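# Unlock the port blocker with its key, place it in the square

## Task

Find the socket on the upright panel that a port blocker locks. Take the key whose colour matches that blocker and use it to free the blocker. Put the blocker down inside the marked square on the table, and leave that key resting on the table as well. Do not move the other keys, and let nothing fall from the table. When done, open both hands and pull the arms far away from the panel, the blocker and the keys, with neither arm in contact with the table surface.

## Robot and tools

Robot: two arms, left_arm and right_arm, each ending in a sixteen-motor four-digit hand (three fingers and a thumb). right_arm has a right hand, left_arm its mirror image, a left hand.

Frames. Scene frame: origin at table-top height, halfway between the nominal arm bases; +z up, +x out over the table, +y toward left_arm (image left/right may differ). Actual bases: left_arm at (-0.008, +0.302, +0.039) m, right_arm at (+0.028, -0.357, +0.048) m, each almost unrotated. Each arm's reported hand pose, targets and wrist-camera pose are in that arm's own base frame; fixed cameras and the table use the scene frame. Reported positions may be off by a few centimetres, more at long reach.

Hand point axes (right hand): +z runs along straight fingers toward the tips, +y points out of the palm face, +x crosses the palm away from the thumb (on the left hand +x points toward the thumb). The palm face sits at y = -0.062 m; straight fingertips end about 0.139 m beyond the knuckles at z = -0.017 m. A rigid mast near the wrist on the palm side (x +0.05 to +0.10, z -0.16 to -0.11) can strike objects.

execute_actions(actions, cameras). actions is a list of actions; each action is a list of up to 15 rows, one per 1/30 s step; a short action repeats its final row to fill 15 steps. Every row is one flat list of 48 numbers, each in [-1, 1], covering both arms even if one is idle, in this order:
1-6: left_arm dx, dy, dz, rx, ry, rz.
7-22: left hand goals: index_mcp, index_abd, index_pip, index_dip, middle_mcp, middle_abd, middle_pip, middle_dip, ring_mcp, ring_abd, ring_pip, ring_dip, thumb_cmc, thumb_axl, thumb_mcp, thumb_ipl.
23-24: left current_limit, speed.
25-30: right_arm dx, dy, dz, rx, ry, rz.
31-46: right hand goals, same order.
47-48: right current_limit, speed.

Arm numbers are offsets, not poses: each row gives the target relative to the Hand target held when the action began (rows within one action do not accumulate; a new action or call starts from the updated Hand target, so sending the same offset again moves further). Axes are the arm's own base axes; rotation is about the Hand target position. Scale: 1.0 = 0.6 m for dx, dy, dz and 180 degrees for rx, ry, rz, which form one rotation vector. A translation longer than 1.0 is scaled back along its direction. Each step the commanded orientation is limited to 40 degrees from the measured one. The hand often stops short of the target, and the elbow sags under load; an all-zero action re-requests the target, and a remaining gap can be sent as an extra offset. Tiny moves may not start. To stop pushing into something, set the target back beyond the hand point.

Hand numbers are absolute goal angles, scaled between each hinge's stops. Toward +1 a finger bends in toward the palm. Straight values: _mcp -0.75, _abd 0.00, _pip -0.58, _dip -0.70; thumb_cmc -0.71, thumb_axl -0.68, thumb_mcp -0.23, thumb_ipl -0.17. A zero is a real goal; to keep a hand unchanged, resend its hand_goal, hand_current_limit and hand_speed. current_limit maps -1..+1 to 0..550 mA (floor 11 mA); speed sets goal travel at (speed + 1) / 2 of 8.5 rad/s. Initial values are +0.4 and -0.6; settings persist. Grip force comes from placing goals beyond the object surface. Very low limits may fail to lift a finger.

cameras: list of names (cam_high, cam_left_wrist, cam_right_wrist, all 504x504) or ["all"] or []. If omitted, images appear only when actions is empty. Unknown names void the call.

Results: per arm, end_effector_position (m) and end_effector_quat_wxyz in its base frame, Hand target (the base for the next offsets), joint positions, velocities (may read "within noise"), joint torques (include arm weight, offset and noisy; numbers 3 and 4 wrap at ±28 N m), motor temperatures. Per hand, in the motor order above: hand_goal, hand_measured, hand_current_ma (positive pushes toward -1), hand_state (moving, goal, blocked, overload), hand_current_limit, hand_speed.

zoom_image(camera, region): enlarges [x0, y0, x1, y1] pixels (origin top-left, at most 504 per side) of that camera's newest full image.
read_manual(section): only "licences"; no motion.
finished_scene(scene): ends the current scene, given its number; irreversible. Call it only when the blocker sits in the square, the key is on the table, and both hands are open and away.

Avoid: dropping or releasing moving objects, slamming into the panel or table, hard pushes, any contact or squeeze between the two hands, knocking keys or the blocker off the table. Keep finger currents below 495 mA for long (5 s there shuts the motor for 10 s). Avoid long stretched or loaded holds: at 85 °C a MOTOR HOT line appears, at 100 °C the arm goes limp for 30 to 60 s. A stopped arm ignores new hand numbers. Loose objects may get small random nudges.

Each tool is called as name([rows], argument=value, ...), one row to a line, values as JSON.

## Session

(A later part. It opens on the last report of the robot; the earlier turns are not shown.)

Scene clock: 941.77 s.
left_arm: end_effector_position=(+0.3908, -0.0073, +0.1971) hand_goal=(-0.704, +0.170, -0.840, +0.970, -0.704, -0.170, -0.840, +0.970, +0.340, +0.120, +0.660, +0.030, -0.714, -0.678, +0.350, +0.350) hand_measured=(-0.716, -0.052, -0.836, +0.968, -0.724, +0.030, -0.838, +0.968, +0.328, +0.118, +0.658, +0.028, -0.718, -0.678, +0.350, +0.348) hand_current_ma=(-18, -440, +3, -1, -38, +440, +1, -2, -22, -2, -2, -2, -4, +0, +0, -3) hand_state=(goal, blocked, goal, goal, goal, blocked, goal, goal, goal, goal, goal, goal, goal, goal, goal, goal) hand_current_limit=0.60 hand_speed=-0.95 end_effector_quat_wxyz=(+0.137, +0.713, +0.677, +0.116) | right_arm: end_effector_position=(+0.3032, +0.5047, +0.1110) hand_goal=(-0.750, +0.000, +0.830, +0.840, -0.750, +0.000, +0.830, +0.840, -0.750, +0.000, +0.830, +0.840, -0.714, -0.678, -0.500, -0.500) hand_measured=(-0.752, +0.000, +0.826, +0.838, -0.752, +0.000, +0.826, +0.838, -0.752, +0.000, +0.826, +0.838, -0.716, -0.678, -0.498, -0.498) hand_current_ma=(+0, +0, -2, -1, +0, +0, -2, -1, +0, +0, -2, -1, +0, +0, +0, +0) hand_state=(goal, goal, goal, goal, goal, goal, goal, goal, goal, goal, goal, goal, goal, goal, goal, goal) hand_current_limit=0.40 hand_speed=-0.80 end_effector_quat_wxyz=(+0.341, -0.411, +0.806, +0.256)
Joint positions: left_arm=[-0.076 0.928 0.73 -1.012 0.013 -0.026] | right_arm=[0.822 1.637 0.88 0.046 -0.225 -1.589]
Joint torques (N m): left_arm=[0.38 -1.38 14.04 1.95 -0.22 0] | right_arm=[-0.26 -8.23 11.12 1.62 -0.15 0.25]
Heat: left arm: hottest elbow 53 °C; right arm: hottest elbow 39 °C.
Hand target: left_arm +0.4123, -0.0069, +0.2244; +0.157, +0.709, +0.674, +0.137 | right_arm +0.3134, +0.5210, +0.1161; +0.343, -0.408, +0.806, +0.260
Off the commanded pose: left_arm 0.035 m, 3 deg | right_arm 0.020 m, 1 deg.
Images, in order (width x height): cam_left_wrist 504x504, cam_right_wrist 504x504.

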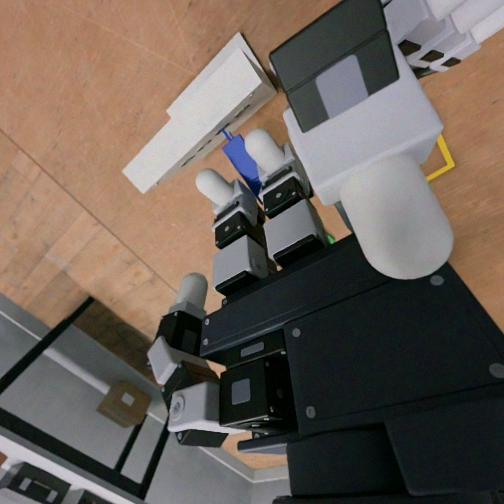

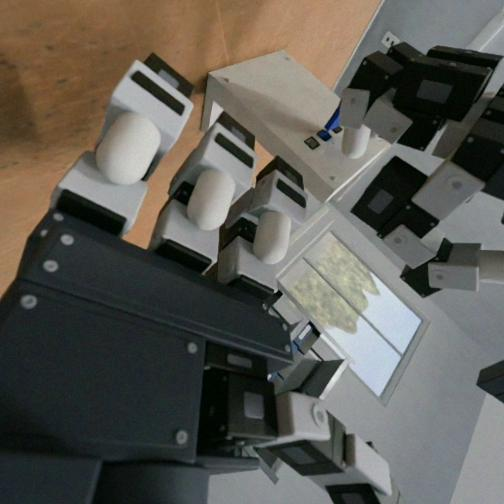

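execute_actions([
  [[0.0,0,0,0.0,0.0,0,-0.748,0.17,-0.803,0.97,-0.748,-0.17,-0.803,0.97,0.34,0.12,0.66,0.03,-0.714,-0.678,0.35,0.35,0.6,-0.95,0.0,0.0,0.0,0,0,0,-0.75,0,0.83,0.84,-0.75,0,0.83,0.84,-0.75,0,0.83,0.84,-0.714,-0.678,-0.5,-0.5,0.4,-0.8]],
  [[0.0,0,0,0.0,0.0,0,-0.695,0.17,-0.86,0.97,-0.695,-0.17,-0.86,0.97,0.34,0.12,0.66,0.03,-0.714,-0.678,0.35,0.35,0.6,-0.95,0.0,0.0,0.0,0,0,0,-0.75,0,0.83,0.84,-0.75,0,0.83,0.84,-0.75,0,0.83,0.84,-0.714,-0.678,-0.5,-0.5,0.4,-0.8]],
  [[0.0,0,0,0.0,0.0,0,-0.679,0.17,-0.882,0.97,-0.679,-0.17,-0.882,0.97,0.34,0.12,0.66,0.03,-0.714,-0.678,0.35,0.35,0.6,-0.95,0.0,0.0,0.0,0,0,0,-0.75,0,0.83,0.84,-0.75,0,0.83,0.84,-0.75,0,0.83,0.84,-0.714,-0.678,-0.5,-0.5,0.4,-0.8]],
])

Scene clock: 973.57 s.
left_arm: end_effector_position=(+0.3908, -0.0073, +0.1971) hand_goal=(-0.680, +0.170, -0.882, +0.970, -0.680, -0.170, -0.882, +0.970, +0.340, +0.120, +0.660, +0.030, -0.714, -0.678, +0.350, +0.350) hand_measured=(-0.694, -0.052, -0.880, +0.968, -0.704, +0.030, -0.882, +0.968, +0.328, +0.118, +0.658, +0.028, -0.718, -0.678, +0.350, +0.348) hand_current_ma=(-26, -440, +2, -1, -48, +440, +0, -2, -22, -2, -2, -2, -4, +0, +0, -3) hand_state=(goal, blocked, goal, goal, blocked, blocked, goal, goal, goal, goal, goal, goal, goal, goal, goal, goal) hand_current_limit=0.60 hand_speed=-0.95 end_effector_quat_wxyz=(+0.137, +0.713, +0.677, +0.116) | right_arm: end_effector_position=(+0.3032, +0.5047, +0.1110) hand_goal=(-0.750, +0.000, +0.830, +0.840, -0.750, +0.000, +0.830, +0.840, -0.750, +0.000, +0.830, +0.840, -0.714, -0.678, -0.500, -0.500) hand_measured=(-0.752, +0.000, +0.826, +0.838, -0.752, +0.000, +0.826, +0.838, -0.752, +0.000, +0.826, +0.838, -0.716, -0.678, -0.498, -0.498) hand_current_ma=(+0, +0, -2, -1, +0, +0, -2, -1, +0, +0, -2, -1, +0, +0, +0, +0) hand_state=(goal, goal, goal, goal, goal, goal, goal, goal, goal, goal, goal, goal, goal, goal, goal, goal) hand_current_limit=0.40 hand_speed=-0.80 end_effector_quat_wxyz=(+0.341, -0.411, +0.806, +0.256)
Joint positions: left_arm=[-0.076 0.928 0.73 -1.012 0.013 -0.026] | right_arm=[0.822 1.637 0.88 0.046 -0.225 -1.589]
Joint torques (N m): left_arm=[0.38 -1.38 14.02 1.94 -0.22 0] | right_arm=[-0.26 -8.12 11.11 1.65 -0.15 0.26]
Heat: left arm: hottest elbow 53 °C; right arm: hottest elbow 39 °C.
Hand target: left_arm +0.4123, -0.0069, +0.2244; +0.157, +0.709, +0.674, +0.137 | right_arm +0.3134, +0.5210, +0.1161; +0.343, -0.408, +0.806, +0.260
Off the commanded pose: left_arm 0.035 m, 3 deg | right_arm 0.020 m, 1 deg.

execute_actions([
  [[0.0,0,0,0.0,0.0,0,-0.748,0.17,-0.79,0.97,-0.748,-0.17,-0.79,0.97,0.34,0.12,0.66,0.03,-0.714,-0.678,0.35,0.35,0.6,-0.95,0.0,0.0,0.0,0,0,0,-0.75,0,0.83,0.84,-0.75,0,0.83,0.84,-0.75,0,0.83,0.84,-0.714,-0.678,-0.5,-0.5,0.4,-0.8]],
  [[0.0,0,0,0.0,0.0,0,-0.706,0.17,-0.80,0.97,-0.706,-0.17,-0.80,0.97,0.34,0.12,0.66,0.03,-0.714,-0.678,0.35,0.35,0.6,-0.95,0.0,0.0,0.0,0,0,0,-0.75,0,0.83,0.84,-0.75,0,0.83,0.84,-0.75,0,0.83,0.84,-0.714,-0.678,-0.5,-0.5,0.4,-0.8]],
  [[0.0,0,0,0.0,0.0,0,-0.70,0.17,-0.81,0.97,-0.70,-0.17,-0.81,0.97,0.34,0.12,0.66,0.03,-0.714,-0.678,0.35,0.35,0.6,-0.95,0.0,0.0,0.0,0,0,0,-0.75,0,0.83,0.84,-0.75,0,0.83,0.84,-0.75,0,0.83,0.84,-0.714,-0.678,-0.5,-0.5,0.4,-0.8]],
  [[0.0,0,0,0.0,0.0,0,-0.695,0.17,-0.82,0.97,-0.695,-0.17,-0.82,0.97,0.34,0.12,0.66,0.03,-0.714,-0.678,0.35,0.35,0.6,-0.95,0.0,0.0,0.0,0,0,0,-0.75,0,0.83,0.84,-0.75,0,0.83,0.84,-0.75,0,0.83,0.84,-0.714,-0.678,-0.5,-0.5,0.4,-0.8]],
  [[0.0,0,0,0.0,0.0,0,-0.69,0.17,-0.83,0.97,-0.69,-0.17,-0.83,0.97,0.34,0.12,0.66,0.03,-0.714,-0.678,0.35,0.35,0.6,-0.95,0.0,0.0,0.0,0,0,0,-0.75,0,0.83,0.84,-0.75,0,0.83,0.84,-0.75,0,0.83,0.84,-0.714,-0.678,-0.5,-0.5,0.4,-0.8]],
  [[0.0,0,0,0.0,0.0,0,-0.685,0.17,-0.84,0.97,-0.685,-0.17,-0.84,0.97,0.34,0.12,0.66,0.03,-0.714,-0.678,0.35,0.35,0.6,-0.95,0.0,0.0,0.0,0,0,0,-0.75,0,0.83,0.84,-0.75,0,0.83,0.84,-0.75,0,0.83,0.84,-0.714,-0.678,-0.5,-0.5,0.4,-0.8]],
  [[0.0,0,0,0.0,0.0,0,-0.68,0.17,-0.85,0.97,-0.68,-0.17,-0.85,0.97,0.34,0.12,0.66,0.03,-0.714,-0.678,0.35,0.35,0.6,-0.95,0.0,0.0,0.0,0,0,0,-0.75,0,0.83,0.84,-0.75,0,0.83,0.84,-0.75,0,0.83,0.84,-0.714,-0.678,-0.5,-0.5,0.4,-0.8]],
])

Scene clock: 1003.23 s.
left_arm: end_effector_position=(+0.3908, -0.0073, +0.1970) hand_goal=(-0.680, +0.170, -0.850, +0.970, -0.680, -0.170, -0.850, +0.970, +0.340, +0.120, +0.660, +0.030, -0.714, -0.678, +0.350, +0.350) hand_measured=(-0.706, -0.052, -0.850, +0.968, -0.714, +0.030, -0.852, +0.968, +0.328, +0.118, +0.658, +0.028, -0.718, -0.678, +0.350, +0.348) hand_current_ma=(-58, -440, +0, -1, -83, +440, -2, -2, -22, -2, -2, -2, -4, +0, +0, -3) hand_state=(blocked, blocked, goal, goal, blocked, blocked, goal, goal, goal, goal, goal, goal, goal, goal, goal, goal) hand_current_limit=0.60 hand_speed=-0.95 end_effector_quat_wxyz=(+0.137, +0.714, +0.677, +0.116) | right_arm: end_effector_position=(+0.3032, +0.5047, +0.1110) hand_goal=(-0.750, +0.000, +0.830, +0.840, -0.750, +0.000, +0.830, +0.840, -0.750, +0.000, +0.830, +0.840, -0.714, -0.678, -0.500, -0.500) hand_measured=(-0.752, +0.000, +0.826, +0.838, -0.752, +0.000, +0.826, +0.838, -0.752, +0.000, +0.826, +0.838, -0.716, -0.678, -0.498, -0.498) hand_current_ma=(+0, +0, -2, -1, +0, +0, -2, -1, +0, +0, -2, -1, +0, +0, +0, +0) hand_state=(goal, goal, goal, goal, goal, goal, goal, goal, goal, goal, goal, goal, goal, goal, goal, goal) hand_current_limit=0.40 hand_speed=-0.80 end_effector_quat_wxyz=(+0.341, -0.411, +0.806, +0.256)
Joint positions: left_arm=[-0.076 0.929 0.73 -1.012 0.013 -0.026] | right_arm=[0.822 1.637 0.88 0.046 -0.225 -1.589]
Joint torques (N m): left_arm=[0.38 -1.44 14.02 1.95 -0.22 0] | right_arm=[-0.26 -8.23 11.11 1.61 -0.15 0.25]
Heat: left arm: hottest elbow 53 °C; right arm: hottest elbow 39 °C.
Hand target: left_arm +0.4123, -0.0069, +0.2244; +0.157, +0.709, +0.674, +0.137 | right_arm +0.3134, +0.5210, +0.1161; +0.343, -0.408, +0.806, +0.260
Off the commanded pose: left_arm 0.035 m, 3 deg | right_arm 0.020 m, 1 deg.

execute_actions(actions=[], cameras=["cam_left_wrist","cam_right_wrist"])

zoom_image(camera="cam_left_wrist", region=[209, 114, 233, 138])

zoom_image(camera="cam_right_wrist", region=[313, 124, 335, 146])

zoom_image(camera="cam_right_wrist", region=[320, 128, 332, 140])

Scene clock: 1008.50 s.
left_arm: end_effector_position=(+0.3908, -0.0073, +0.1970) hand_goal=(-0.680, +0.170, -0.850, +0.970, -0.680, -0.170, -0.850, +0.970, +0.340, +0.120, +0.660, +0.030, -0.714, -0.678, +0.350, +0.350) hand_measured=(-0.706, -0.052, -0.850, +0.968, -0.714, +0.030, -0.852, +0.968, +0.328, +0.118, +0.658, +0.028, -0.718, -0.678, +0.350, +0.348) hand_current_ma=(-58, -440, +0, -1, -83, +440, -2, -2, -22, -2, -2, -2, -4, +0, +0, -3) hand_state=(blocked, blocked, goal, goal, blocked, blocked, goal, goal, goal, goal, goal, goal, goal, goal, goal, goal) hand_current_limit=0.60 hand_speed=-0.95 end_effector_quat_wxyz=(+0.137, +0.714, +0.677, +0.116) | right_arm: end_effector_position=(+0.3032, +0.5047, +0.1110) hand_goal=(-0.750, +0.000, +0.830, +0.840, -0.750, +0.000, +0.830, +0.840, -0.750, +0.000, +0.830, +0.840, -0.714, -0.678, -0.500, -0.500) hand_measured=(-0.752, +0.000, +0.826, +0.838, -0.752, +0.000, +0.826, +0.838, -0.752, +0.000, +0.826, +0.838, -0.716, -0.678, -0.498, -0.498) hand_current_ma=(+0, +0, -2, -1, +0, +0, -2, -1, +0, +0, -2, -1, +0, +0, +0, +0) hand_state=(goal, goal, goal, goal, goal, goal, goal, goal, goal, goal, goal, goal, goal, goal, goal, goal) hand_current_limit=0.40 hand_speed=-0.80 end_effector_quat_wxyz=(+0.341, -0.411, +0.806, +0.256)
Joint positions: left_arm=[-0.076 0.929 0.73 -1.012 0.013 -0.026] | right_arm=[0.822 1.637 0.88 0.046 -0.225 -1.589]
Joint velocities: within noise
Joint torques (N m): left_arm=[0.38 -1.44 14.02 1.96 -0.21 0] | right_arm=[-0.26 -8.18 11.1 1.62 -0.16 0.25]
Motor temperatures (°C): left_arm=[23 26 53 24 25 25] | right_arm=[23 29 39 24 26 25]
Heat: left arm: hottest elbow 53 °C; right arm: hottest elbow 39 °C.
Hand target: left_arm +0.4123, -0.0069, +0.2244; +0.157, +0.709, +0.674, +0.137 | right_arm +0.3134, +0.5210, +0.1161; +0.343, -0.408, +0.806, +0.260
Off the commanded pose: left_arm 0.035 m, 3 deg | right_arm 0.020 m, 1 deg.
Images, in order (width x height): cam_left_wrist 504x504, cam_right_wrist 504x504.

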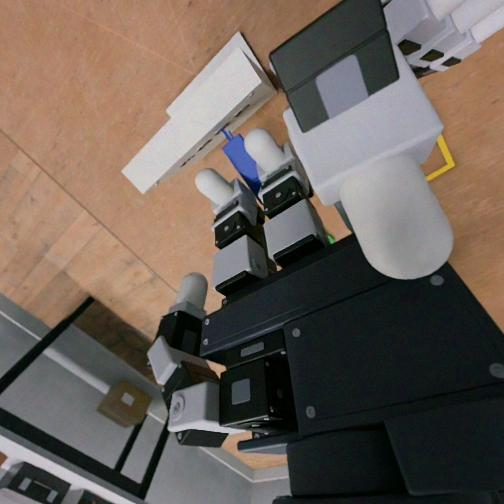

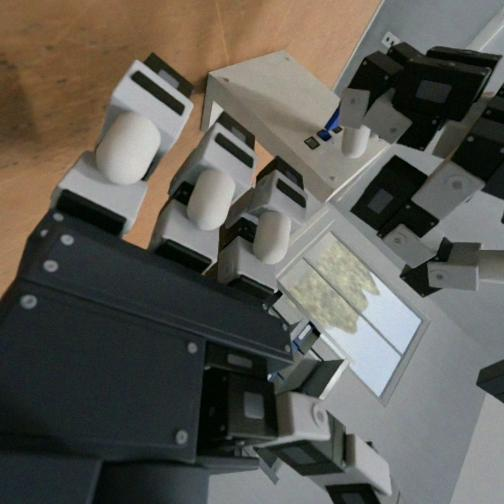

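Scaled by 21.000 from the camera's 504x504 image, which has a finer 720x720 frame.

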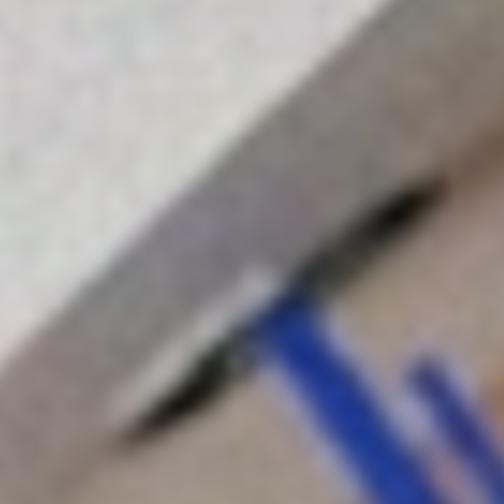

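Scaled by 22.909 from the camera's 504x504 image, which has a finer 720x720 frame.

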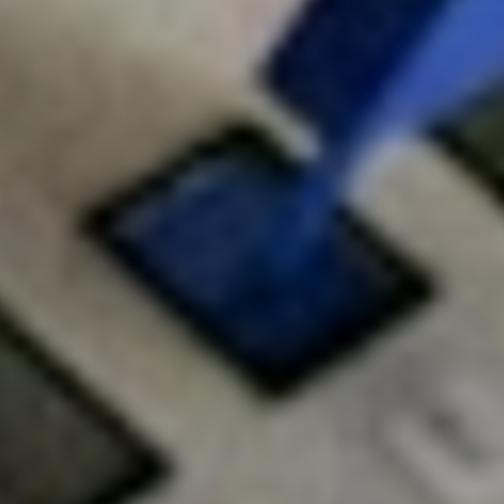

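Scaled by 42.000 from the camera's 504x504 image, which has a finer 720x720 frame.

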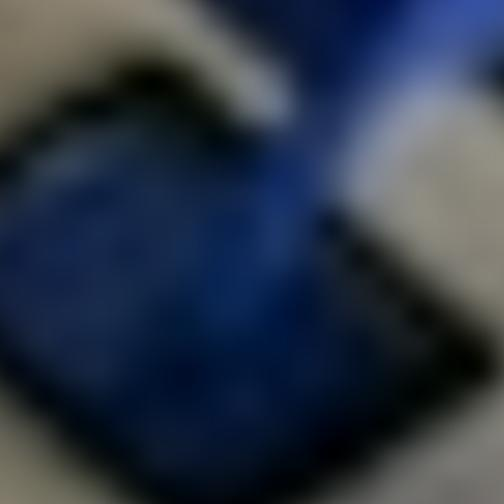

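execute_actions([
  [[0.0,0,0,0.0,0.0,0,-0.676,0.17,-0.857,0.97,-0.676,-0.17,-0.857,0.97,0.34,0.12,0.66,0.03,-0.714,-0.678,0.35,0.35,0.6,-0.95,0.0,0.0,0.0,0,0,0,-0.75,0,0.83,0.84,-0.75,0,0.83,0.84,-0.75,0,0.83,0.84,-0.714,-0.678,-0.5,-0.5,0.4,-0.8]],
  [[0.0,0,0,0.0,0.0,0,-0.672,0.17,-0.864,0.97,-0.672,-0.17,-0.864,0.97,0.34,0.12,0.66,0.03,-0.714,-0.678,0.35,0.35,0.6,-0.95,0.0,0.0,0.0,0,0,0,-0.75,0,0.83,0.84,-0.75,0,0.83,0.84,-0.75,0,0.83,0.84,-0.714,-0.678,-0.5,-0.5,0.4,-0.8]],
  [[0.0,0,0,0.0,0.0,0,-0.668,0.17,-0.871,0.97,-0.668,-0.17,-0.871,0.97,0.34,0.12,0.66,0.03,-0.714,-0.678,0.35,0.35,0.6,-0.95,0.0,0.0,0.0,0,0,0,-0.75,0,0.83,0.84,-0.75,0,0.83,0.84,-0.75,0,0.83,0.84,-0.714,-0.678,-0.5,-0.5,0.4,-0.8]],
  [[0.0,0,0,0.0,0.0,0,-0.664,0.17,-0.878,0.97,-0.664,-0.17,-0.878,0.97,0.34,0.12,0.66,0.03,-0.714,-0.678,0.35,0.35,0.6,-0.95,0.0,0.0,0.0,0,0,0,-0.75,0,0.83,0.84,-0.75,0,0.83,0.84,-0.75,0,0.83,0.84,-0.714,-0.678,-0.5,-0.5,0.4,-0.8]],
  [[0.0,0,0,0.0,0.0,0,-0.66,0.17,-0.885,0.97,-0.66,-0.17,-0.885,0.97,0.34,0.12,0.66,0.03,-0.714,-0.678,0.35,0.35,0.6,-0.95,0.0,0.0,0.0,0,0,0,-0.75,0,0.83,0.84,-0.75,0,0.83,0.84,-0.75,0,0.83,0.84,-0.714,-0.678,-0.5,-0.5,0.4,-0.8]],
])

Scene clock: 1033.50 s.
left_arm: end_effector_position=(+0.3908, -0.0073, +0.1970) hand_goal=(-0.660, +0.170, -0.886, +0.970, -0.660, -0.170, -0.886, +0.970, +0.340, +0.120, +0.660, +0.030, -0.714, -0.678, +0.350, +0.350) hand_measured=(-0.690, -0.052, -0.886, +0.968, -0.698, +0.030, -0.890, +0.968, +0.328, +0.118, +0.658, +0.028, -0.718, -0.678, +0.350, +0.348) hand_current_ma=(-66, -440, +0, -1, -92, +440, -3, -2, -22, -2, -2, -2, -4, +0, +0, -3) hand_state=(blocked, blocked, goal, goal, blocked, blocked, goal, goal, goal, goal, goal, goal, goal, goal, goal, goal) hand_current_limit=0.60 hand_speed=-0.95 end_effector_quat_wxyz=(+0.137, +0.714, +0.677, +0.116) | right_arm: end_effector_position=(+0.3032, +0.5047, +0.1110) hand_goal=(-0.750, +0.000, +0.830, +0.840, -0.750, +0.000, +0.830, +0.840, -0.750, +0.000, +0.830, +0.840, -0.714, -0.678, -0.500, -0.500) hand_measured=(-0.752, +0.000, +0.826, +0.838, -0.752, +0.000, +0.826, +0.838, -0.752, +0.000, +0.826, +0.838, -0.716, -0.678, -0.498, -0.498) hand_current_ma=(+0, +0, -2, -1, +0, +0, -2, -1, +0, +0, -2, -1, +0, +0, +0, +0) hand_state=(goal, goal, goal, goal, goal, goal, goal, goal, goal, goal, goal, goal, goal, goal, goal, goal) hand_current_limit=0.40 hand_speed=-0.80 end_effector_quat_wxyz=(+0.341, -0.411, +0.806, +0.256)
Joint positions: left_arm=[-0.076 0.929 0.73 -1.012 0.013 -0.026] | right_arm=[0.822 1.637 0.88 0.046 -0.225 -1.589]
Joint torques (N m): left_arm=[0.32 -1.44 14.04 1.94 -0.22 0] | right_arm=[-0.44 -8.29 11.11 1.65 -0.16 0.25]
Heat: left arm: hottest elbow 53 °C; right arm: hottest elbow 39 °C.
Hand target: left_arm +0.4123, -0.0069, +0.2244; +0.157, +0.709, +0.674, +0.137 | right_arm +0.3134, +0.5210, +0.1161; +0.343, -0.408, +0.806, +0.260
Off the commanded pose: left_arm 0.035 m, 3 deg | right_arm 0.020 m, 1 deg.

execute_actions([
  [[0.0,0,0,0.0004,0.0,0,-0.666,0.17,-0.878,0.97,-0.666,-0.17,-0.878,0.97,0.34,0.12,0.66,0.03,-0.714,-0.678,0.35,0.35,0.6,-0.95,0.0,0.0,0.0,0,0,0,-0.75,0,0.83,0.84,-0.75,0,0.83,0.84,-0.75,0,0.83,0.84,-0.714,-0.678,-0.5,-0.5,0.4,-0.8]],
  [[0.0,0,0,0.0,0.0,0,-0.671,0.17,-0.87,0.97,-0.671,-0.17,-0.87,0.97,0.34,0.12,0.66,0.03,-0.714,-0.678,0.35,0.35,0.6,-0.95,0.0,0.0,0.0,0,0,0,-0.75,0,0.83,0.84,-0.75,0,0.83,0.84,-0.75,0,0.83,0.84,-0.714,-0.678,-0.5,-0.5,0.4,-0.8]],
  [[0.0,0,0,0.0,0.0,0,-0.675,0.17,-0.862,0.97,-0.675,-0.17,-0.862,0.97,0.34,0.12,0.66,0.03,-0.714,-0.678,0.35,0.35,0.6,-0.95,0.0,0.0,0.0,0,0,0,-0.75,0,0.83,0.84,-0.75,0,0.83,0.84,-0.75,0,0.83,0.84,-0.714,-0.678,-0.5,-0.5,0.4,-0.8]],
  [[0.0,0,0,0.0,0.0,0,-0.68,0.17,-0.853,0.97,-0.68,-0.17,-0.853,0.97,0.34,0.12,0.66,0.03,-0.714,-0.678,0.35,0.35,0.6,-0.95,0.0,0.0,0.0,0,0,0,-0.75,0,0.83,0.84,-0.75,0,0.83,0.84,-0.75,0,0.83,0.84,-0.714,-0.678,-0.5,-0.5,0.4,-0.8]],
  [[0.0,0,0,0.0,0.0,0,-0.685,0.17,-0.844,0.97,-0.685,-0.17,-0.844,0.97,0.34,0.12,0.66,0.03,-0.714,-0.678,0.35,0.35,0.6,-0.95,0.0,0.0,0.0,0,0,0,-0.75,0,0.83,0.84,-0.75,0,0.83,0.84,-0.75,0,0.83,0.84,-0.714,-0.678,-0.5,-0.5,0.4,-0.8]],
  [[0.0,0,0,0.0,0.0,0,-0.69,0.17,-0.834,0.97,-0.69,-0.17,-0.834,0.97,0.34,0.12,0.66,0.03,-0.714,-0.678,0.35,0.35,0.6,-0.95,0.0,0.0,0.0,0,0,0,-0.75,0,0.83,0.84,-0.75,0,0.83,0.84,-0.75,0,0.83,0.84,-0.714,-0.678,-0.5,-0.5,0.4,-0.8]],
  [[0.0,0,0,0.0,0.0,0,-0.695,0.17,-0.824,0.97,-0.695,-0.17,-0.824,0.97,0.34,0.12,0.66,0.03,-0.714,-0.678,0.35,0.35,0.6,-0.95,0.0,0.0,0.0,0,0,0,-0.75,0,0.83,0.84,-0.75,0,0.83,0.84,-0.75,0,0.83,0.84,-0.714,-0.678,-0.5,-0.5,0.4,-0.8]],
])

Scene clock: 1057.27 s.
left_arm: end_effector_position=(+0.3908, -0.0070, +0.1970) hand_goal=(-0.696, +0.170, -0.824, +0.970, -0.696, -0.170, -0.824, +0.970, +0.340, +0.120, +0.660, +0.030, -0.714, -0.678, +0.350, +0.350) hand_measured=(-0.710, -0.052, -0.836, +0.968, -0.716, +0.030, -0.848, +0.968, +0.328, +0.118, +0.658, +0.028, -0.718, -0.678, +0.350, +0.348) hand_current_ma=(-23, -440, -19, -1, -38, +440, -44, -2, -22, -2, -2, -2, -4, +0, +0, -3) hand_state=(goal, blocked, goal, goal, goal, blocked, blocked, goal, goal, goal, goal, goal, goal, goal, goal, goal) hand_current_limit=0.60 hand_speed=-0.95 end_effector_quat_wxyz=(+0.137, +0.713, +0.677, +0.116) | right_arm: end_effector_position=(+0.3032, +0.5047, +0.1110) hand_goal=(-0.750, +0.000, +0.830, +0.840, -0.750, +0.000, +0.830, +0.840, -0.750, +0.000, +0.830, +0.840, -0.714, -0.678, -0.500, -0.500) hand_measured=(-0.752, +0.000, +0.826, +0.838, -0.752, +0.000, +0.826, +0.838, -0.752, +0.000, +0.826, +0.838, -0.716, -0.678, -0.498, -0.498) hand_current_ma=(+0, +0, -2, -1, +0, +0, -2, -1, +0, +0, -2, -1, +0, +0, +0, +0) hand_state=(goal, goal, goal, goal, goal, goal, goal, goal, goal, goal, goal, goal, goal, goal, goal, goal) hand_current_limit=0.40 hand_speed=-0.80 end_effector_quat_wxyz=(+0.341, -0.411, +0.806, +0.256)
Joint positions: left_arm=[-0.076 0.929 0.73 -1.012 0.011 -0.026] | right_arm=[0.822 1.637 0.88 0.046 -0.225 -1.589]
Joint torques (N m): left_arm=[0.32 -1.44 14.02 1.95 -0.22 0] | right_arm=[-0.38 -8.29 11.1 1.61 -0.16 0.25]
Heat: left arm: hottest elbow 54 °C; right arm: hottest elbow 39 °C.
Hand target: left_arm +0.4123, -0.0069, +0.2244; +0.157, +0.709, +0.674, +0.137 | right_arm +0.3134, +0.5210, +0.1161; +0.343, -0.408, +0.806, +0.260
Off the commanded pose: left_arm 0.035 m, 3 deg | right_arm 0.020 m, 1 deg.

execute_actions([
  [[0.0,0,0,0.0,0.0,0,-0.68,0.17,-0.84,0.97,-0.68,-0.17,-0.84,0.97,0.34,0.12,0.66,0.03,-0.714,-0.678,0.35,0.35,0.6,-0.95,0.0,0.0,0.0,0,0,0,-0.75,0,0.83,0.84,-0.75,0,0.83,0.84,-0.75,0,0.83,0.84,-0.714,-0.678,-0.5,-0.5,0.4,-0.8]],
  [[0.0,0,0,0.0,0.0,0,-0.66,0.17,-0.85,0.97,-0.66,-0.17,-0.85,0.97,0.34,0.12,0.66,0.03,-0.714,-0.678,0.35,0.35,0.6,-0.95,0.0,0.0,0.0,0,0,0,-0.75,0,0.83,0.84,-0.75,0,0.83,0.84,-0.75,0,0.83,0.84,-0.714,-0.678,-0.5,-0.5,0.4,-0.8]],
], cameras=["cam_left_wrist","cam_right_wrist"])

zoom_image(camera="cam_left_wrist", region=[209, 114, 233, 138])

zoom_image(camera="cam_right_wrist", region=[313, 124, 335, 146])

Scene clock: 1071.53 s.
left_arm: end_effector_position=(+0.3908, -0.0070, +0.1970) hand_goal=(-0.660, +0.170, -0.850, +0.970, -0.660, -0.170, -0.850, +0.970, +0.340, +0.120, +0.660, +0.030, -0.714, -0.678, +0.350, +0.350) hand_measured=(-0.702, -0.052, -0.854, +0.968, -0.710, +0.030, -0.858, +0.968, +0.328, +0.118, +0.658, +0.028, -0.718, -0.678, +0.350, +0.348) hand_current_ma=(-105, -440, -3, -1, -137, +440, -9, -2, -22, -2, -2, -2, -4, +0, +0, -3) hand_state=(blocked, blocked, goal, goal, blocked, blocked, goal, goal, goal, goal, goal, goal, goal, goal, goal, goal) hand_current_limit=0.60 hand_speed=-0.95 end_effector_quat_wxyz=(+0.137, +0.713, +0.677, +0.116) | right_arm: end_effector_position=(+0.3032, +0.5047, +0.1110) hand_goal=(-0.750, +0.000, +0.830, +0.840, -0.750, +0.000, +0.830, +0.840, -0.750, +0.000, +0.830, +0.840, -0.714, -0.678, -0.500, -0.500) hand_measured=(-0.752, +0.000, +0.826, +0.838, -0.752, +0.000, +0.826, +0.838, -0.752, +0.000, +0.826, +0.838, -0.716, -0.678, -0.498, -0.498) hand_current_ma=(+0, +0, -2, -1, +0, +0, -2, -1, +0, +0, -2, -1, +0, +0, +0, +0) hand_state=(goal, goal, goal, goal, goal, goal, goal, goal, goal, goal, goal, goal, goal, goal, goal, goal) hand_current_limit=0.40 hand_speed=-0.80 end_effector_quat_wxyz=(+0.341, -0.411, +0.806, +0.256)
Joint positions: left_arm=[-0.076 0.929 0.73 -1.012 0.011 -0.026] | right_arm=[0.822 1.637 0.88 0.046 -0.225 -1.589]
Joint torques (N m): left_arm=[0.38 -1.38 14.04 1.95 -0.22 0] | right_arm=[-0.32 -8.23 11.08 1.63 -0.16 0.25]
Heat: left arm: hottest elbow 54 °C; right arm: hottest elbow 39 °C.
Hand target: left_arm +0.4123, -0.0069, +0.2245; +0.157, +0.709, +0.674, +0.137 | right_arm +0.3134, +0.5210, +0.1161; +0.343, -0.408, +0.806, +0.260
Off the commanded pose: left_arm 0.035 m, 3 deg | right_arm 0.020 m, 1 deg.
Images, in order (width x height): cam_left_wrist 504x504, cam_right_wrist 504x504.

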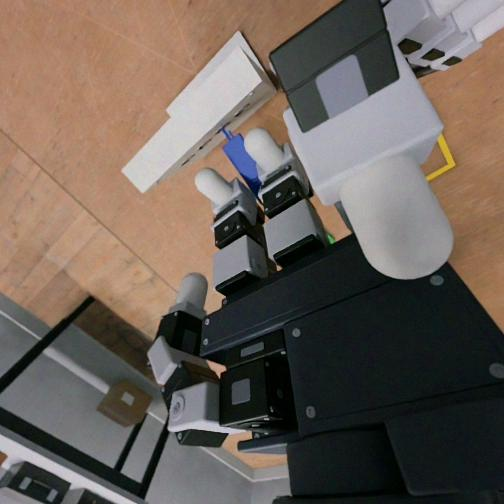

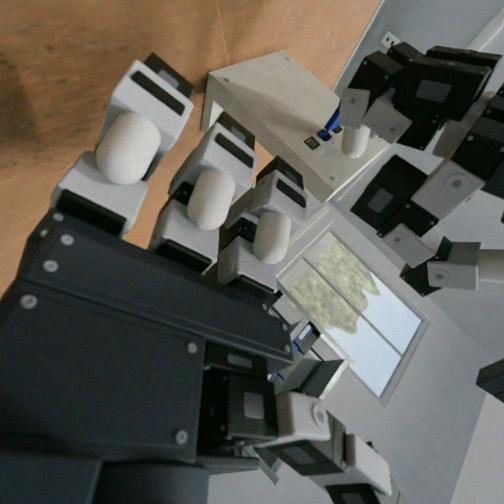

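Scaled by 21.000 from the camera's 504x504 image, which has a finer 720x720 frame.

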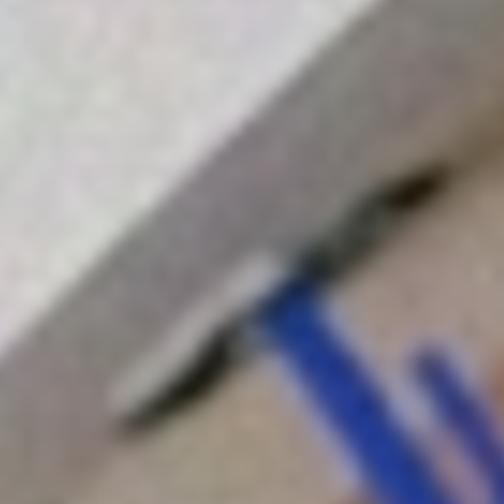

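Scaled by 22.909 from the camera's 504x504 image, which has a finer 720x720 frame.

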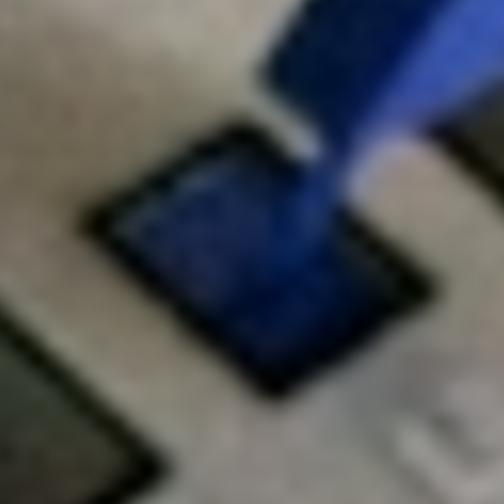

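zoom_image(camera="cam_right_wrist", region=[320, 124, 334, 138])

zoom_image(camera="cam_right_wrist", region=[310, 100, 350, 140])

Scaled by 36.000 from the camera's 504x504 image, which has a finer 720x720 frame.

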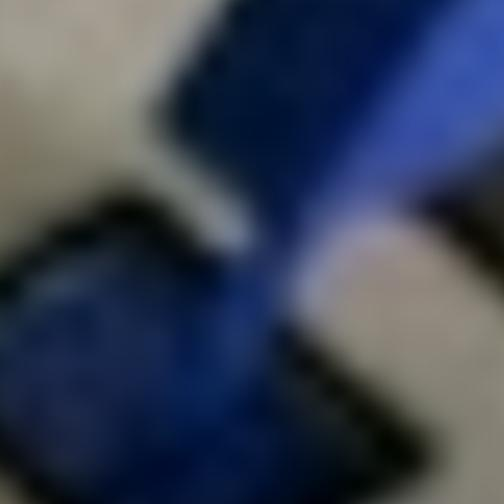

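Scaled by 12.600 from the camera's 504x504 image, which has a finer 720x720 frame.

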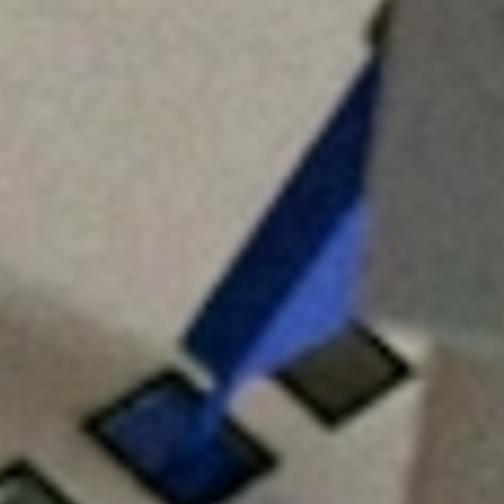

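execute_actions([
  [[0.0,0,0,0.0,0.0,0,-0.78,0.17,-0.745,0.97,-0.78,-0.17,-0.745,0.97,0.34,0.12,0.66,0.03,-0.714,-0.678,0.35,0.35,0.6,-0.95,0.0,0.0,0.0,0,0,0,-0.75,0,0.83,0.84,-0.75,0,0.83,0.84,-0.75,0,0.83,0.84,-0.714,-0.678,-0.5,-0.5,0.4,-0.8]],
  [[0.0,0,0,0.0,0.0,0,-0.86,0.17,-0.64,0.97,-0.86,-0.17,-0.64,0.97,0.34,0.12,0.66,0.03,-0.714,-0.678,0.35,0.35,0.6,-0.95,0.0,0.0,0.0,0,0,0,-0.75,0,0.83,0.84,-0.75,0,0.83,0.84,-0.75,0,0.83,0.84,-0.714,-0.678,-0.5,-0.5,0.4,-0.8]],
  [[0.0,0,-0.001,0.0,-0.006,0,-0.86,0.17,-0.64,0.97,-0.86,-0.17,-0.64,0.97,0.34,0.12,0.66,0.03,-0.714,-0.678,0.35,0.35,0.6,-0.95,0.0,0.0,0.0,0,0,0,-0.75,0,0.83,0.84,-0.75,0,0.83,0.84,-0.75,0,0.83,0.84,-0.714,-0.678,-0.5,-0.5,0.4,-0.8]],
  [[0.0,0,0,0.0,-0.006,0,-0.86,0.17,-0.64,0.97,-0.86,-0.17,-0.64,0.97,0.34,0.12,0.66,0.03,-0.714,-0.678,0.35,0.35,0.6,-0.95,0.0,0.0,0.0,0,0,0,-0.75,0,0.83,0.84,-0.75,0,0.83,0.84,-0.75,0,0.83,0.84,-0.714,-0.678,-0.5,-0.5,0.4,-0.8]],
], cameras=["cam_left_wrist","cam_right_wrist"])

zoom_image(camera="cam_left_wrist", region=[209, 114, 233, 138])

zoom_image(camera="cam_right_wrist", region=[313, 114, 345, 146])

Scene clock: 1158.67 s.
left_arm: end_effector_position=(+0.3972, -0.0070, +0.2023) hand_goal=(-0.860, +0.170, -0.640, +0.970, -0.860, -0.170, -0.640, +0.970, +0.340, +0.120, +0.660, +0.030, -0.714, -0.678, +0.350, +0.350) hand_measured=(-0.874, -0.050, -0.644, +0.968, -0.882, +0.030, -0.650, +0.968, +0.328, +0.118, +0.658, +0.028, -0.718, -0.678, +0.350, +0.348) hand_current_ma=(-25, -440, -3, -1, -46, +440, -14, -2, -22, -2, -2, -2, -4, +0, +0, -3) hand_state=(goal, blocked, goal, goal, blocked, blocked, goal, goal, goal, goal, goal, goal, goal, goal, goal, goal) hand_current_limit=0.60 hand_speed=-0.95 end_effector_quat_wxyz=(+0.147, +0.711, +0.675, +0.127) | right_arm: end_effector_position=(+0.3032, +0.5047, +0.1110) hand_goal=(-0.750, +0.000, +0.830, +0.840, -0.750, +0.000, +0.830, +0.840, -0.750, +0.000, +0.830, +0.840, -0.714, -0.678, -0.500, -0.500) hand_measured=(-0.752, +0.000, +0.826, +0.838, -0.752, +0.000, +0.826, +0.838, -0.752, +0.000, +0.826, +0.838, -0.716, -0.678, -0.498, -0.498) hand_current_ma=(+0, +0, -2, -1, +0, +0, -2, -1, +0, +0, -2, -1, +0, +0, +0, +0) hand_state=(goal, goal, goal, goal, goal, goal, goal, goal, goal, goal, goal, goal, goal, goal, goal, goal) hand_current_limit=0.40 hand_speed=-0.80 end_effector_quat_wxyz=(+0.341, -0.411, +0.806, +0.256)
Joint positions: left_arm=[-0.076 0.929 0.73 -0.98 0.008 -0.026] | right_arm=[0.822 1.637 0.88 0.046 -0.225 -1.589]
Joint torques (N m): left_arm=[0.21 -2.55 11.97 2.71 -0.24 0] | right_arm=[-0.32 -8.23 11.11 1.62 -0.16 0.25]
Heat: left arm: hottest elbow 54 °C; right arm: hottest elbow 39 °C.
Hand target: left_arm +0.4124, -0.0069, +0.2238; +0.169, +0.706, +0.671, +0.150 | right_arm +0.3134, +0.5210, +0.1161; +0.343, -0.408, +0.806, +0.260
Off the commanded pose: left_arm 0.026 m, 4 deg | right_arm 0.020 m, 1 deg.
Images, in order (width x height): cam_left_wrist 504x504, cam_right_wrist 504x504.

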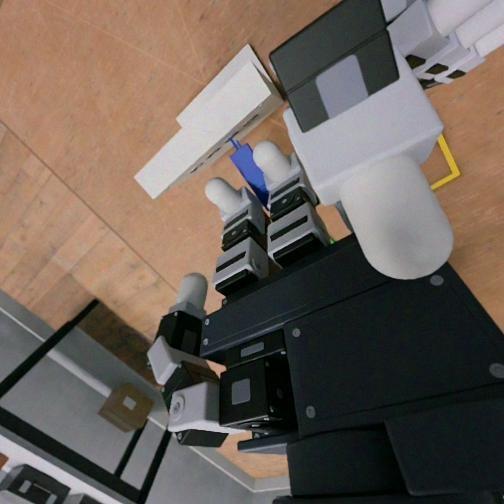

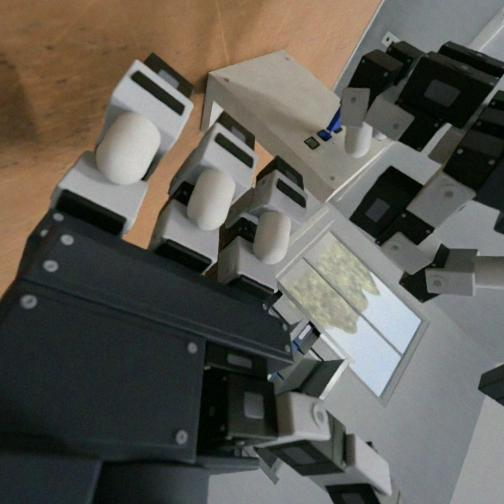

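Scaled by 21.000 from the camera's 504x504 image, which has a finer 720x720 frame.

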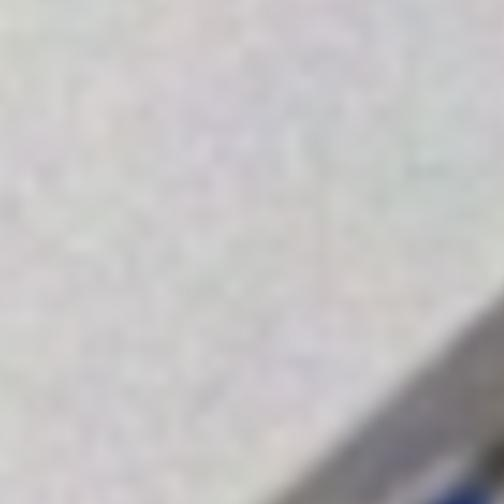

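Scaled by 15.750 from the camera's 504x504 image, which has a finer 720x720 frame.

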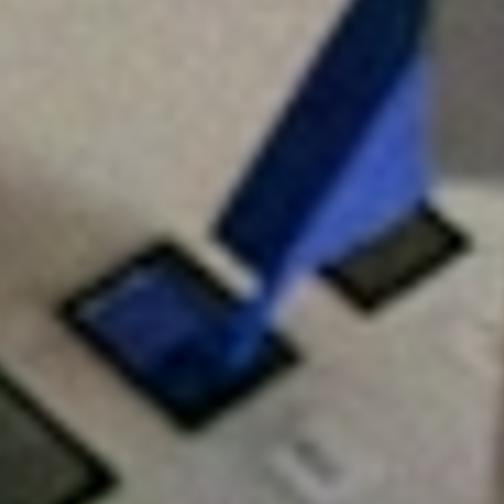

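execute_actions([
  [[0.0,0,0,0.0,0.0,0,-0.93,0.17,-0.57,0.97,-0.93,-0.17,-0.57,0.97,0.34,0.12,0.66,0.03,-0.714,-0.678,0.35,0.35,0.6,-0.95,0.0,0.0,0.0,0,0,0,-0.75,0,0.83,0.84,-0.75,0,0.83,0.84,-0.75,0,0.83,0.84,-0.714,-0.678,-0.5,-0.5,0.4,-0.8]],
  [[0.0012,0,-0.005,0.0,0,0,-0.93,0.17,-0.57,0.97,-0.93,-0.17,-0.57,0.97,0.34,0.12,0.66,0.03,-0.714,-0.678,0.35,0.35,0.6,-0.95,0.0,0.0,0.0,0,0,0,-0.75,0,0.83,0.84,-0.75,0,0.83,0.84,-0.75,0,0.83,0.84,-0.714,-0.678,-0.5,-0.5,0.4,-0.8]],
], cameras=["cam_left_wrist","cam_right_wrist"])

zoom_image(camera="cam_left_wrist", region=[219, 124, 249, 154])

zoom_image(camera="cam_right_wrist", region=[313, 124, 335, 146])

Scene clock: 1188.73 s.
left_arm: end_effector_position=(+0.4001, -0.0073, +0.2049) hand_goal=(-0.930, +0.170, -0.570, +0.970, -0.930, -0.170, -0.570, +0.970, +0.340, +0.120, +0.660, +0.030, -0.714, -0.678, +0.350, +0.350) hand_measured=(-0.940, -0.050, -0.578, +0.968, -0.948, +0.030, -0.588, +0.968, +0.328, +0.118, +0.658, +0.028, -0.718, -0.678, +0.350, +0.348) hand_current_ma=(-17, -440, -11, -1, -32, +440, -31, -2, -22, -2, -2, -2, -4, +0, +0, -3) hand_state=(goal, blocked, goal, goal, goal, blocked, goal, goal, goal, goal, goal, goal, goal, goal, goal, goal) hand_current_limit=0.60 hand_speed=-0.95 end_effector_quat_wxyz=(+0.153, +0.710, +0.674, +0.132) | right_arm: end_effector_position=(+0.3032, +0.5047, +0.1110) hand_goal=(-0.750, +0.000, +0.830, +0.840, -0.750, +0.000, +0.830, +0.840, -0.750, +0.000, +0.830, +0.840, -0.714, -0.678, -0.500, -0.500) hand_measured=(-0.752, +0.000, +0.826, +0.838, -0.752, +0.000, +0.826, +0.838, -0.752, +0.000, +0.826, +0.838, -0.716, -0.678, -0.498, -0.498) hand_current_ma=(+0, +0, -2, -1, +0, +0, -2, -1, +0, +0, -2, -1, +0, +0, +0, +0) hand_state=(goal, goal, goal, goal, goal, goal, goal, goal, goal, goal, goal, goal, goal, goal, goal, goal) hand_current_limit=0.40 hand_speed=-0.80 end_effector_quat_wxyz=(+0.341, -0.411, +0.806, +0.256)
Joint positions: left_arm=[-0.076 0.929 0.73 -0.965 0.008 -0.026] | right_arm=[0.822 1.637 0.88 0.046 -0.225 -1.589]
Joint torques (N m): left_arm=[0.26 -2.26 11.6 2.59 -0.23 0.01] | right_arm=[-0.44 -8.23 11.11 1.61 -0.15 0.26]
Heat: left arm: hottest elbow 52 °C; right arm: hottest elbow 40 °C.
Hand target: left_arm +0.4131, -0.0069, +0.2208; +0.170, +0.706, +0.671, +0.150 | right_arm +0.3134, +0.5210, +0.1161; +0.343, -0.408, +0.806, +0.260
Off the commanded pose: left_arm 0.020 m, 3 deg | right_arm 0.020 m, 1 deg.
Images, in order (width x height): cam_left_wrist 504x504, cam_right_wrist 504x504.

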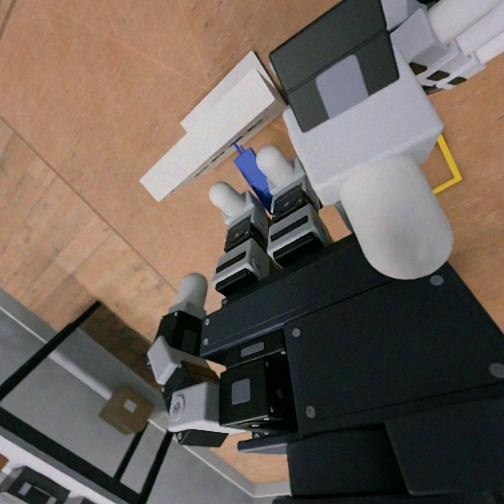

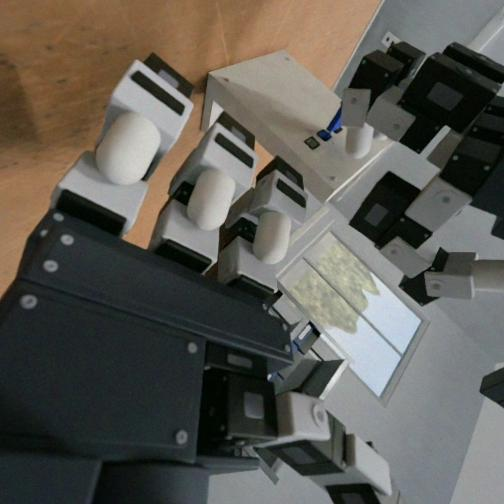

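Scaled by 16.800 from the camera's 504x504 image, which has a finer 720x720 frame.

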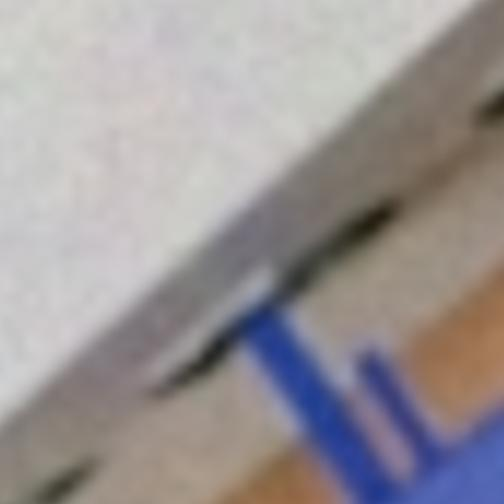

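Scaled by 22.909 from the camera's 504x504 image, which has a finer 720x720 frame.

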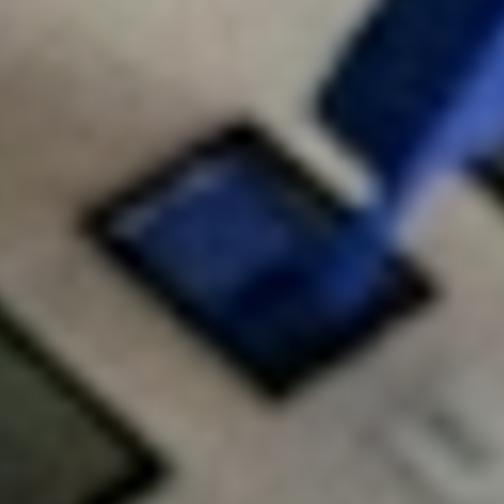

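execute_actions([
  [[0.0005,0,-0.005,0.0,0.001,0,-0.93,0.17,-0.57,0.97,-0.93,-0.17,-0.57,0.97,0.34,0.12,0.66,0.03,-0.714,-0.678,0.35,0.35,0.6,-0.95,0.0,0.0,0.0,0,0,0,-0.75,0,0.83,0.84,-0.75,0,0.83,0.84,-0.75,0,0.83,0.84,-0.714,-0.678,-0.5,-0.5,0.4,-0.8]],
])

Scene clock: 1205.87 s.
left_arm: end_effector_position=(+0.4004, -0.0073, +0.2052) hand_goal=(-0.930, +0.170, -0.570, +0.970, -0.930, -0.170, -0.570, +0.970, +0.340, +0.120, +0.660, +0.030, -0.714, -0.678, +0.350, +0.350) hand_measured=(-0.944, -0.050, -0.578, +0.968, -0.950, +0.030, -0.588, +0.968, +0.328, +0.118, +0.658, +0.028, -0.718, -0.678, +0.350, +0.348) hand_current_ma=(-25, -440, -11, -1, -41, +440, -31, -2, -22, -2, -2, -2, -4, +0, +0, -3) hand_state=(goal, blocked, goal, goal, blocked, blocked, goal, goal, goal, goal, goal, goal, goal, goal, goal, goal) hand_current_limit=0.60 hand_speed=-0.95 end_effector_quat_wxyz=(+0.153, +0.710, +0.674, +0.133) | right_arm: end_effector_position=(+0.3032, +0.5047, +0.1110) hand_goal=(-0.750, +0.000, +0.830, +0.840, -0.750, +0.000, +0.830, +0.840, -0.750, +0.000, +0.830, +0.840, -0.714, -0.678, -0.500, -0.500) hand_measured=(-0.752, +0.000, +0.826, +0.838, -0.752, +0.000, +0.826, +0.838, -0.752, +0.000, +0.826, +0.838, -0.716, -0.678, -0.498, -0.498) hand_current_ma=(+0, +0, -2, -1, +0, +0, -2, -1, +0, +0, -2, -1, +0, +0, +0, +0) hand_state=(goal, goal, goal, goal, goal, goal, goal, goal, goal, goal, goal, goal, goal, goal, goal, goal) hand_current_limit=0.40 hand_speed=-0.80 end_effector_quat_wxyz=(+0.341, -0.411, +0.806, +0.256)
Joint positions: left_arm=[-0.076 0.929 0.73 -0.963 0.008 -0.026] | right_arm=[0.822 1.637 0.88 0.046 -0.225 -1.589]
Joint torques (N m): left_arm=[0.26 -1.9 11.3 2.73 -0.21 0.01] | right_arm=[-0.32 -8.06 11.12 1.66 -0.15 0.25]
Heat: left arm: hottest elbow 51 °C; right arm: hottest elbow 40 °C.
Hand target: left_arm +0.4134, -0.0069, +0.2178; +0.168, +0.707, +0.671, +0.149 | right_arm +0.3134, +0.5210, +0.1161; +0.343, -0.408, +0.806, +0.260
Off the commanded pose: left_arm 0.018 m, 3 deg | right_arm 0.020 m, 1 deg.

execute_actions([
  [[0.0,0,-0.008,0.0,0.0,0,-0.93,0.17,-0.57,0.97,-0.93,-0.17,-0.57,0.97,0.34,0.12,0.66,0.03,-0.714,-0.678,0.35,0.35,0.6,-0.95,0.0,0.0,0.0,0,0,0,-0.75,0,0.83,0.84,-0.75,0,0.83,0.84,-0.75,0,0.83,0.84,-0.714,-0.678,-0.5,-0.5,0.4,-0.8]],
])

Scene clock: 1216.27 s.
left_arm: end_effector_position=(+0.4015, -0.0074, +0.2061) hand_goal=(-0.930, +0.170, -0.570, +0.970, -0.930, -0.170, -0.570, +0.970, +0.340, +0.120, +0.660, +0.030, -0.714, -0.678, +0.350, +0.350) hand_measured=(-0.952, -0.050, -0.578, +0.968, -0.960, +0.030, -0.588, +0.968, +0.328, +0.118, +0.658, +0.028, -0.718, -0.678, +0.350, +0.348) hand_current_ma=(-47, -440, -11, -1, -71, +440, -31, -2, -22, -2, -2, -2, -4, +0, +0, -3) hand_state=(blocked, blocked, goal, goal, blocked, blocked, goal, goal, goal, goal, goal, goal, goal, goal, goal, goal) hand_current_limit=0.60 hand_speed=-0.95 end_effector_quat_wxyz=(+0.155, +0.710, +0.674, +0.135) | right_arm: end_effector_position=(+0.3032, +0.5047, +0.1110) hand_goal=(-0.750, +0.000, +0.830, +0.840, -0.750, +0.000, +0.830, +0.840, -0.750, +0.000, +0.830, +0.840, -0.714, -0.678, -0.500, -0.500) hand_measured=(-0.752, +0.000, +0.826, +0.838, -0.752, +0.000, +0.826, +0.838, -0.752, +0.000, +0.826, +0.838, -0.716, -0.678, -0.498, -0.498) hand_current_ma=(+0, +0, -2, -1, +0, +0, -2, -1, +0, +0, -2, -1, +0, +0, +0, +0) hand_state=(goal, goal, goal, goal, goal, goal, goal, goal, goal, goal, goal, goal, goal, goal, goal, goal) hand_current_limit=0.40 hand_speed=-0.80 end_effector_quat_wxyz=(+0.341, -0.411, +0.806, +0.256)
Joint positions: left_arm=[-0.076 0.929 0.73 -0.958 0.008 -0.026] | right_arm=[0.822 1.637 0.88 0.046 -0.225 -1.589]
Joint torques (N m): left_arm=[0.26 -1.67 10.51 3.08 -0.21 0.01] | right_arm=[-0.32 -8.23 11.1 1.61 -0.15 0.25]
Heat: left arm: hottest elbow 50 °C; right arm: hottest elbow 40 °C.
Hand target: left_arm +0.4134, -0.0069, +0.2130; +0.168, +0.707, +0.671, +0.149 | right_arm +0.3134, +0.5210, +0.1161; +0.343, -0.408, +0.806, +0.260
Off the commanded pose: left_arm 0.014 m, 2 deg | right_arm 0.020 m, 1 deg.

execute_actions([
  [[-0.005,0,-0.004,0.0,0.002,0,-0.93,0.17,-0.57,0.97,-0.93,-0.17,-0.57,0.97,0.34,0.12,0.66,0.03,-0.714,-0.678,0.35,0.35,0.6,-0.95,0.0,0.0,0.0,0,0,0,-0.75,0,0.83,0.84,-0.75,0,0.83,0.84,-0.75,0,0.83,0.84,-0.714,-0.678,-0.5,-0.5,0.4,-0.8]],
], cameras=["cam_left_wrist","cam_right_wrist"])

zoom_image(camera="cam_right_wrist", region=[313, 124, 335, 146])

Scene clock: 1229.23 s.
left_arm: end_effector_position=(+0.4015, -0.0074, +0.2061) hand_goal=(-0.930, +0.170, -0.570, +0.970, -0.930, -0.170, -0.570, +0.970, +0.340, +0.120, +0.660, +0.030, -0.714, -0.678, +0.350, +0.350) hand_measured=(-0.952, -0.050, -0.578, +0.968, -0.960, +0.030, -0.588, +0.968, +0.328, +0.118, +0.658, +0.028, -0.718, -0.678, +0.350, +0.348) hand_current_ma=(-47, -440, -11, -1, -71, +440, -31, -2, -22, -2, -2, -2, -4, +0, +0, -3) hand_state=(blocked, blocked, goal, goal, blocked, blocked, goal, goal, goal, goal, goal, goal, goal, goal, goal, goal) hand_current_limit=0.60 hand_speed=-0.95 end_effector_quat_wxyz=(+0.155, +0.710, +0.674, +0.135) | right_arm: end_effector_position=(+0.3032, +0.5047, +0.1110) hand_goal=(-0.750, +0.000, +0.830, +0.840, -0.750, +0.000, +0.830, +0.840, -0.750, +0.000, +0.830, +0.840, -0.714, -0.678, -0.500, -0.500) hand_measured=(-0.752, +0.000, +0.826, +0.838, -0.752, +0.000, +0.826, +0.838, -0.752, +0.000, +0.826, +0.838, -0.716, -0.678, -0.498, -0.498) hand_current_ma=(+0, +0, -2, -1, +0, +0, -2, -1, +0, +0, -2, -1, +0, +0, +0, +0) hand_state=(goal, goal, goal, goal, goal, goal, goal, goal, goal, goal, goal, goal, goal, goal, goal, goal) hand_current_limit=0.40 hand_speed=-0.80 end_effector_quat_wxyz=(+0.341, -0.411, +0.806, +0.256)
Joint positions: left_arm=[-0.076 0.929 0.73 -0.958 0.008 -0.026] | right_arm=[0.822 1.637 0.88 0.046 -0.225 -1.589]
Joint torques (N m): left_arm=[0.21 -1.96 10.09 2.92 -0.2 0] | right_arm=[-0.26 -8.23 11.11 1.63 -0.15 0.25]
Heat: left arm: hottest elbow 49 °C; right arm: hottest elbow 40 °C.
Hand target: left_arm +0.4104, -0.0069, +0.2106; +0.166, +0.707, +0.671, +0.147 | right_arm +0.3134, +0.5210, +0.1161; +0.343, -0.408, +0.806, +0.260
Off the commanded pose: left_arm 0.010 m, 2 deg | right_arm 0.020 m, 1 deg.
Images, in order (width x height): cam_left_wrist 504x504, cam_right_wrist 504x504.

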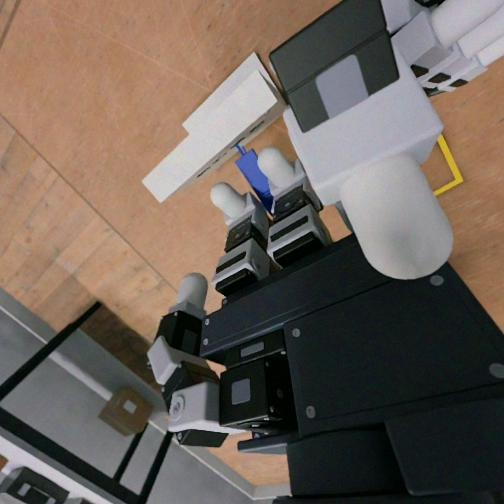

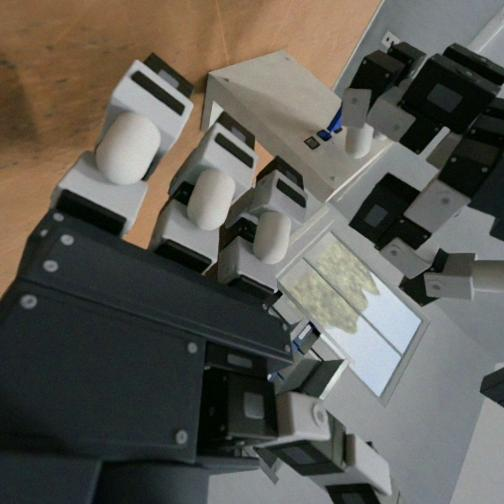

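Scaled by 22.909 from the camera's 504x504 image, which has a finer 720x720 frame.

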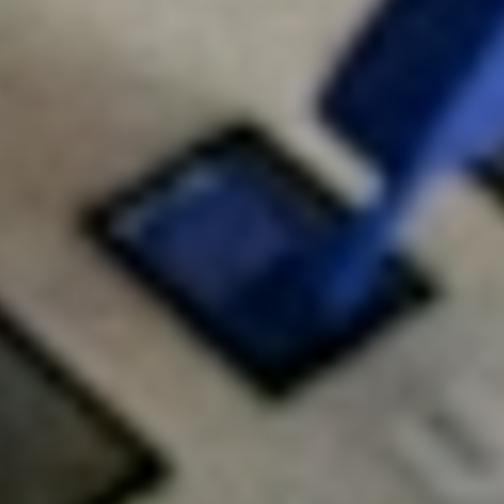

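execute_actions([
  [[-0.004,0,-0.008,0.0,0.001,0,-0.93,0.17,-0.57,0.97,-0.93,-0.17,-0.57,0.97,0.34,0.12,0.66,0.03,-0.714,-0.678,0.35,0.35,0.6,-0.95,0.0,0.0,0.0,0,0,0,-0.75,0,0.83,0.84,-0.75,0,0.83,0.84,-0.75,0,0.83,0.84,-0.714,-0.678,-0.5,-0.5,0.4,-0.8]],
])

Scene clock: 1235.77 s.
left_arm: end_effector_position=(+0.4009, -0.0073, +0.2024) hand_goal=(-0.930, +0.170, -0.570, +0.970, -0.930, -0.170, -0.570, +0.970, +0.340, +0.120, +0.660, +0.030, -0.714, -0.678, +0.350, +0.350) hand_measured=(-0.952, -0.050, -0.578, +0.968, -0.960, +0.030, -0.588, +0.968, +0.328, +0.118, +0.658, +0.028, -0.718, -0.678, +0.350, +0.348) hand_current_ma=(-47, -440, -11, -1, -71, +440, -31, -2, -22, -2, -2, -2, -4, +0, +0, -3) hand_state=(blocked, blocked, goal, goal, blocked, blocked, goal, goal, goal, goal, goal, goal, goal, goal, goal, goal) hand_current_limit=0.60 hand_speed=-0.95 end_effector_quat_wxyz=(+0.156, +0.710, +0.674, +0.135) | right_arm: end_effector_position=(+0.3032, +0.5047, +0.1110) hand_goal=(-0.750, +0.000, +0.830, +0.840, -0.750, +0.000, +0.830, +0.840, -0.750, +0.000, +0.830, +0.840, -0.714, -0.678, -0.500, -0.500) hand_measured=(-0.752, +0.000, +0.826, +0.838, -0.752, +0.000, +0.826, +0.838, -0.752, +0.000, +0.826, +0.838, -0.716, -0.678, -0.498, -0.498) hand_current_ma=(+0, +0, -2, -1, +0, +0, -2, -1, +0, +0, -2, -1, +0, +0, +0, +0) hand_state=(goal, goal, goal, goal, goal, goal, goal, goal, goal, goal, goal, goal, goal, goal, goal, goal) hand_current_limit=0.40 hand_speed=-0.80 end_effector_quat_wxyz=(+0.341, -0.411, +0.806, +0.256)
Joint positions: left_arm=[-0.076 0.929 0.719 -0.946 0.008 -0.026] | right_arm=[0.822 1.637 0.88 0.046 -0.225 -1.589]
Joint torques (N m): left_arm=[0.21 -2.08 9.94 2.71 -0.2 0] | right_arm=[-0.26 -8.06 11.1 1.63 -0.15 0.25]
Motor temperatures (°C): left_arm=[23 26 48 25 25 25] | right_arm=[23 29 40 24 26 25]
Heat: left arm: hottest elbow 48 °C; right arm: hottest elbow 40 °C.
Hand target: left_arm +0.4079, -0.0069, +0.2057; +0.165, +0.707, +0.672, +0.146 | right_arm +0.3134, +0.5210, +0.1161; +0.343, -0.408, +0.806, +0.260
Off the commanded pose: left_arm 0.008 m, 2 deg | right_arm 0.020 m, 1 deg.


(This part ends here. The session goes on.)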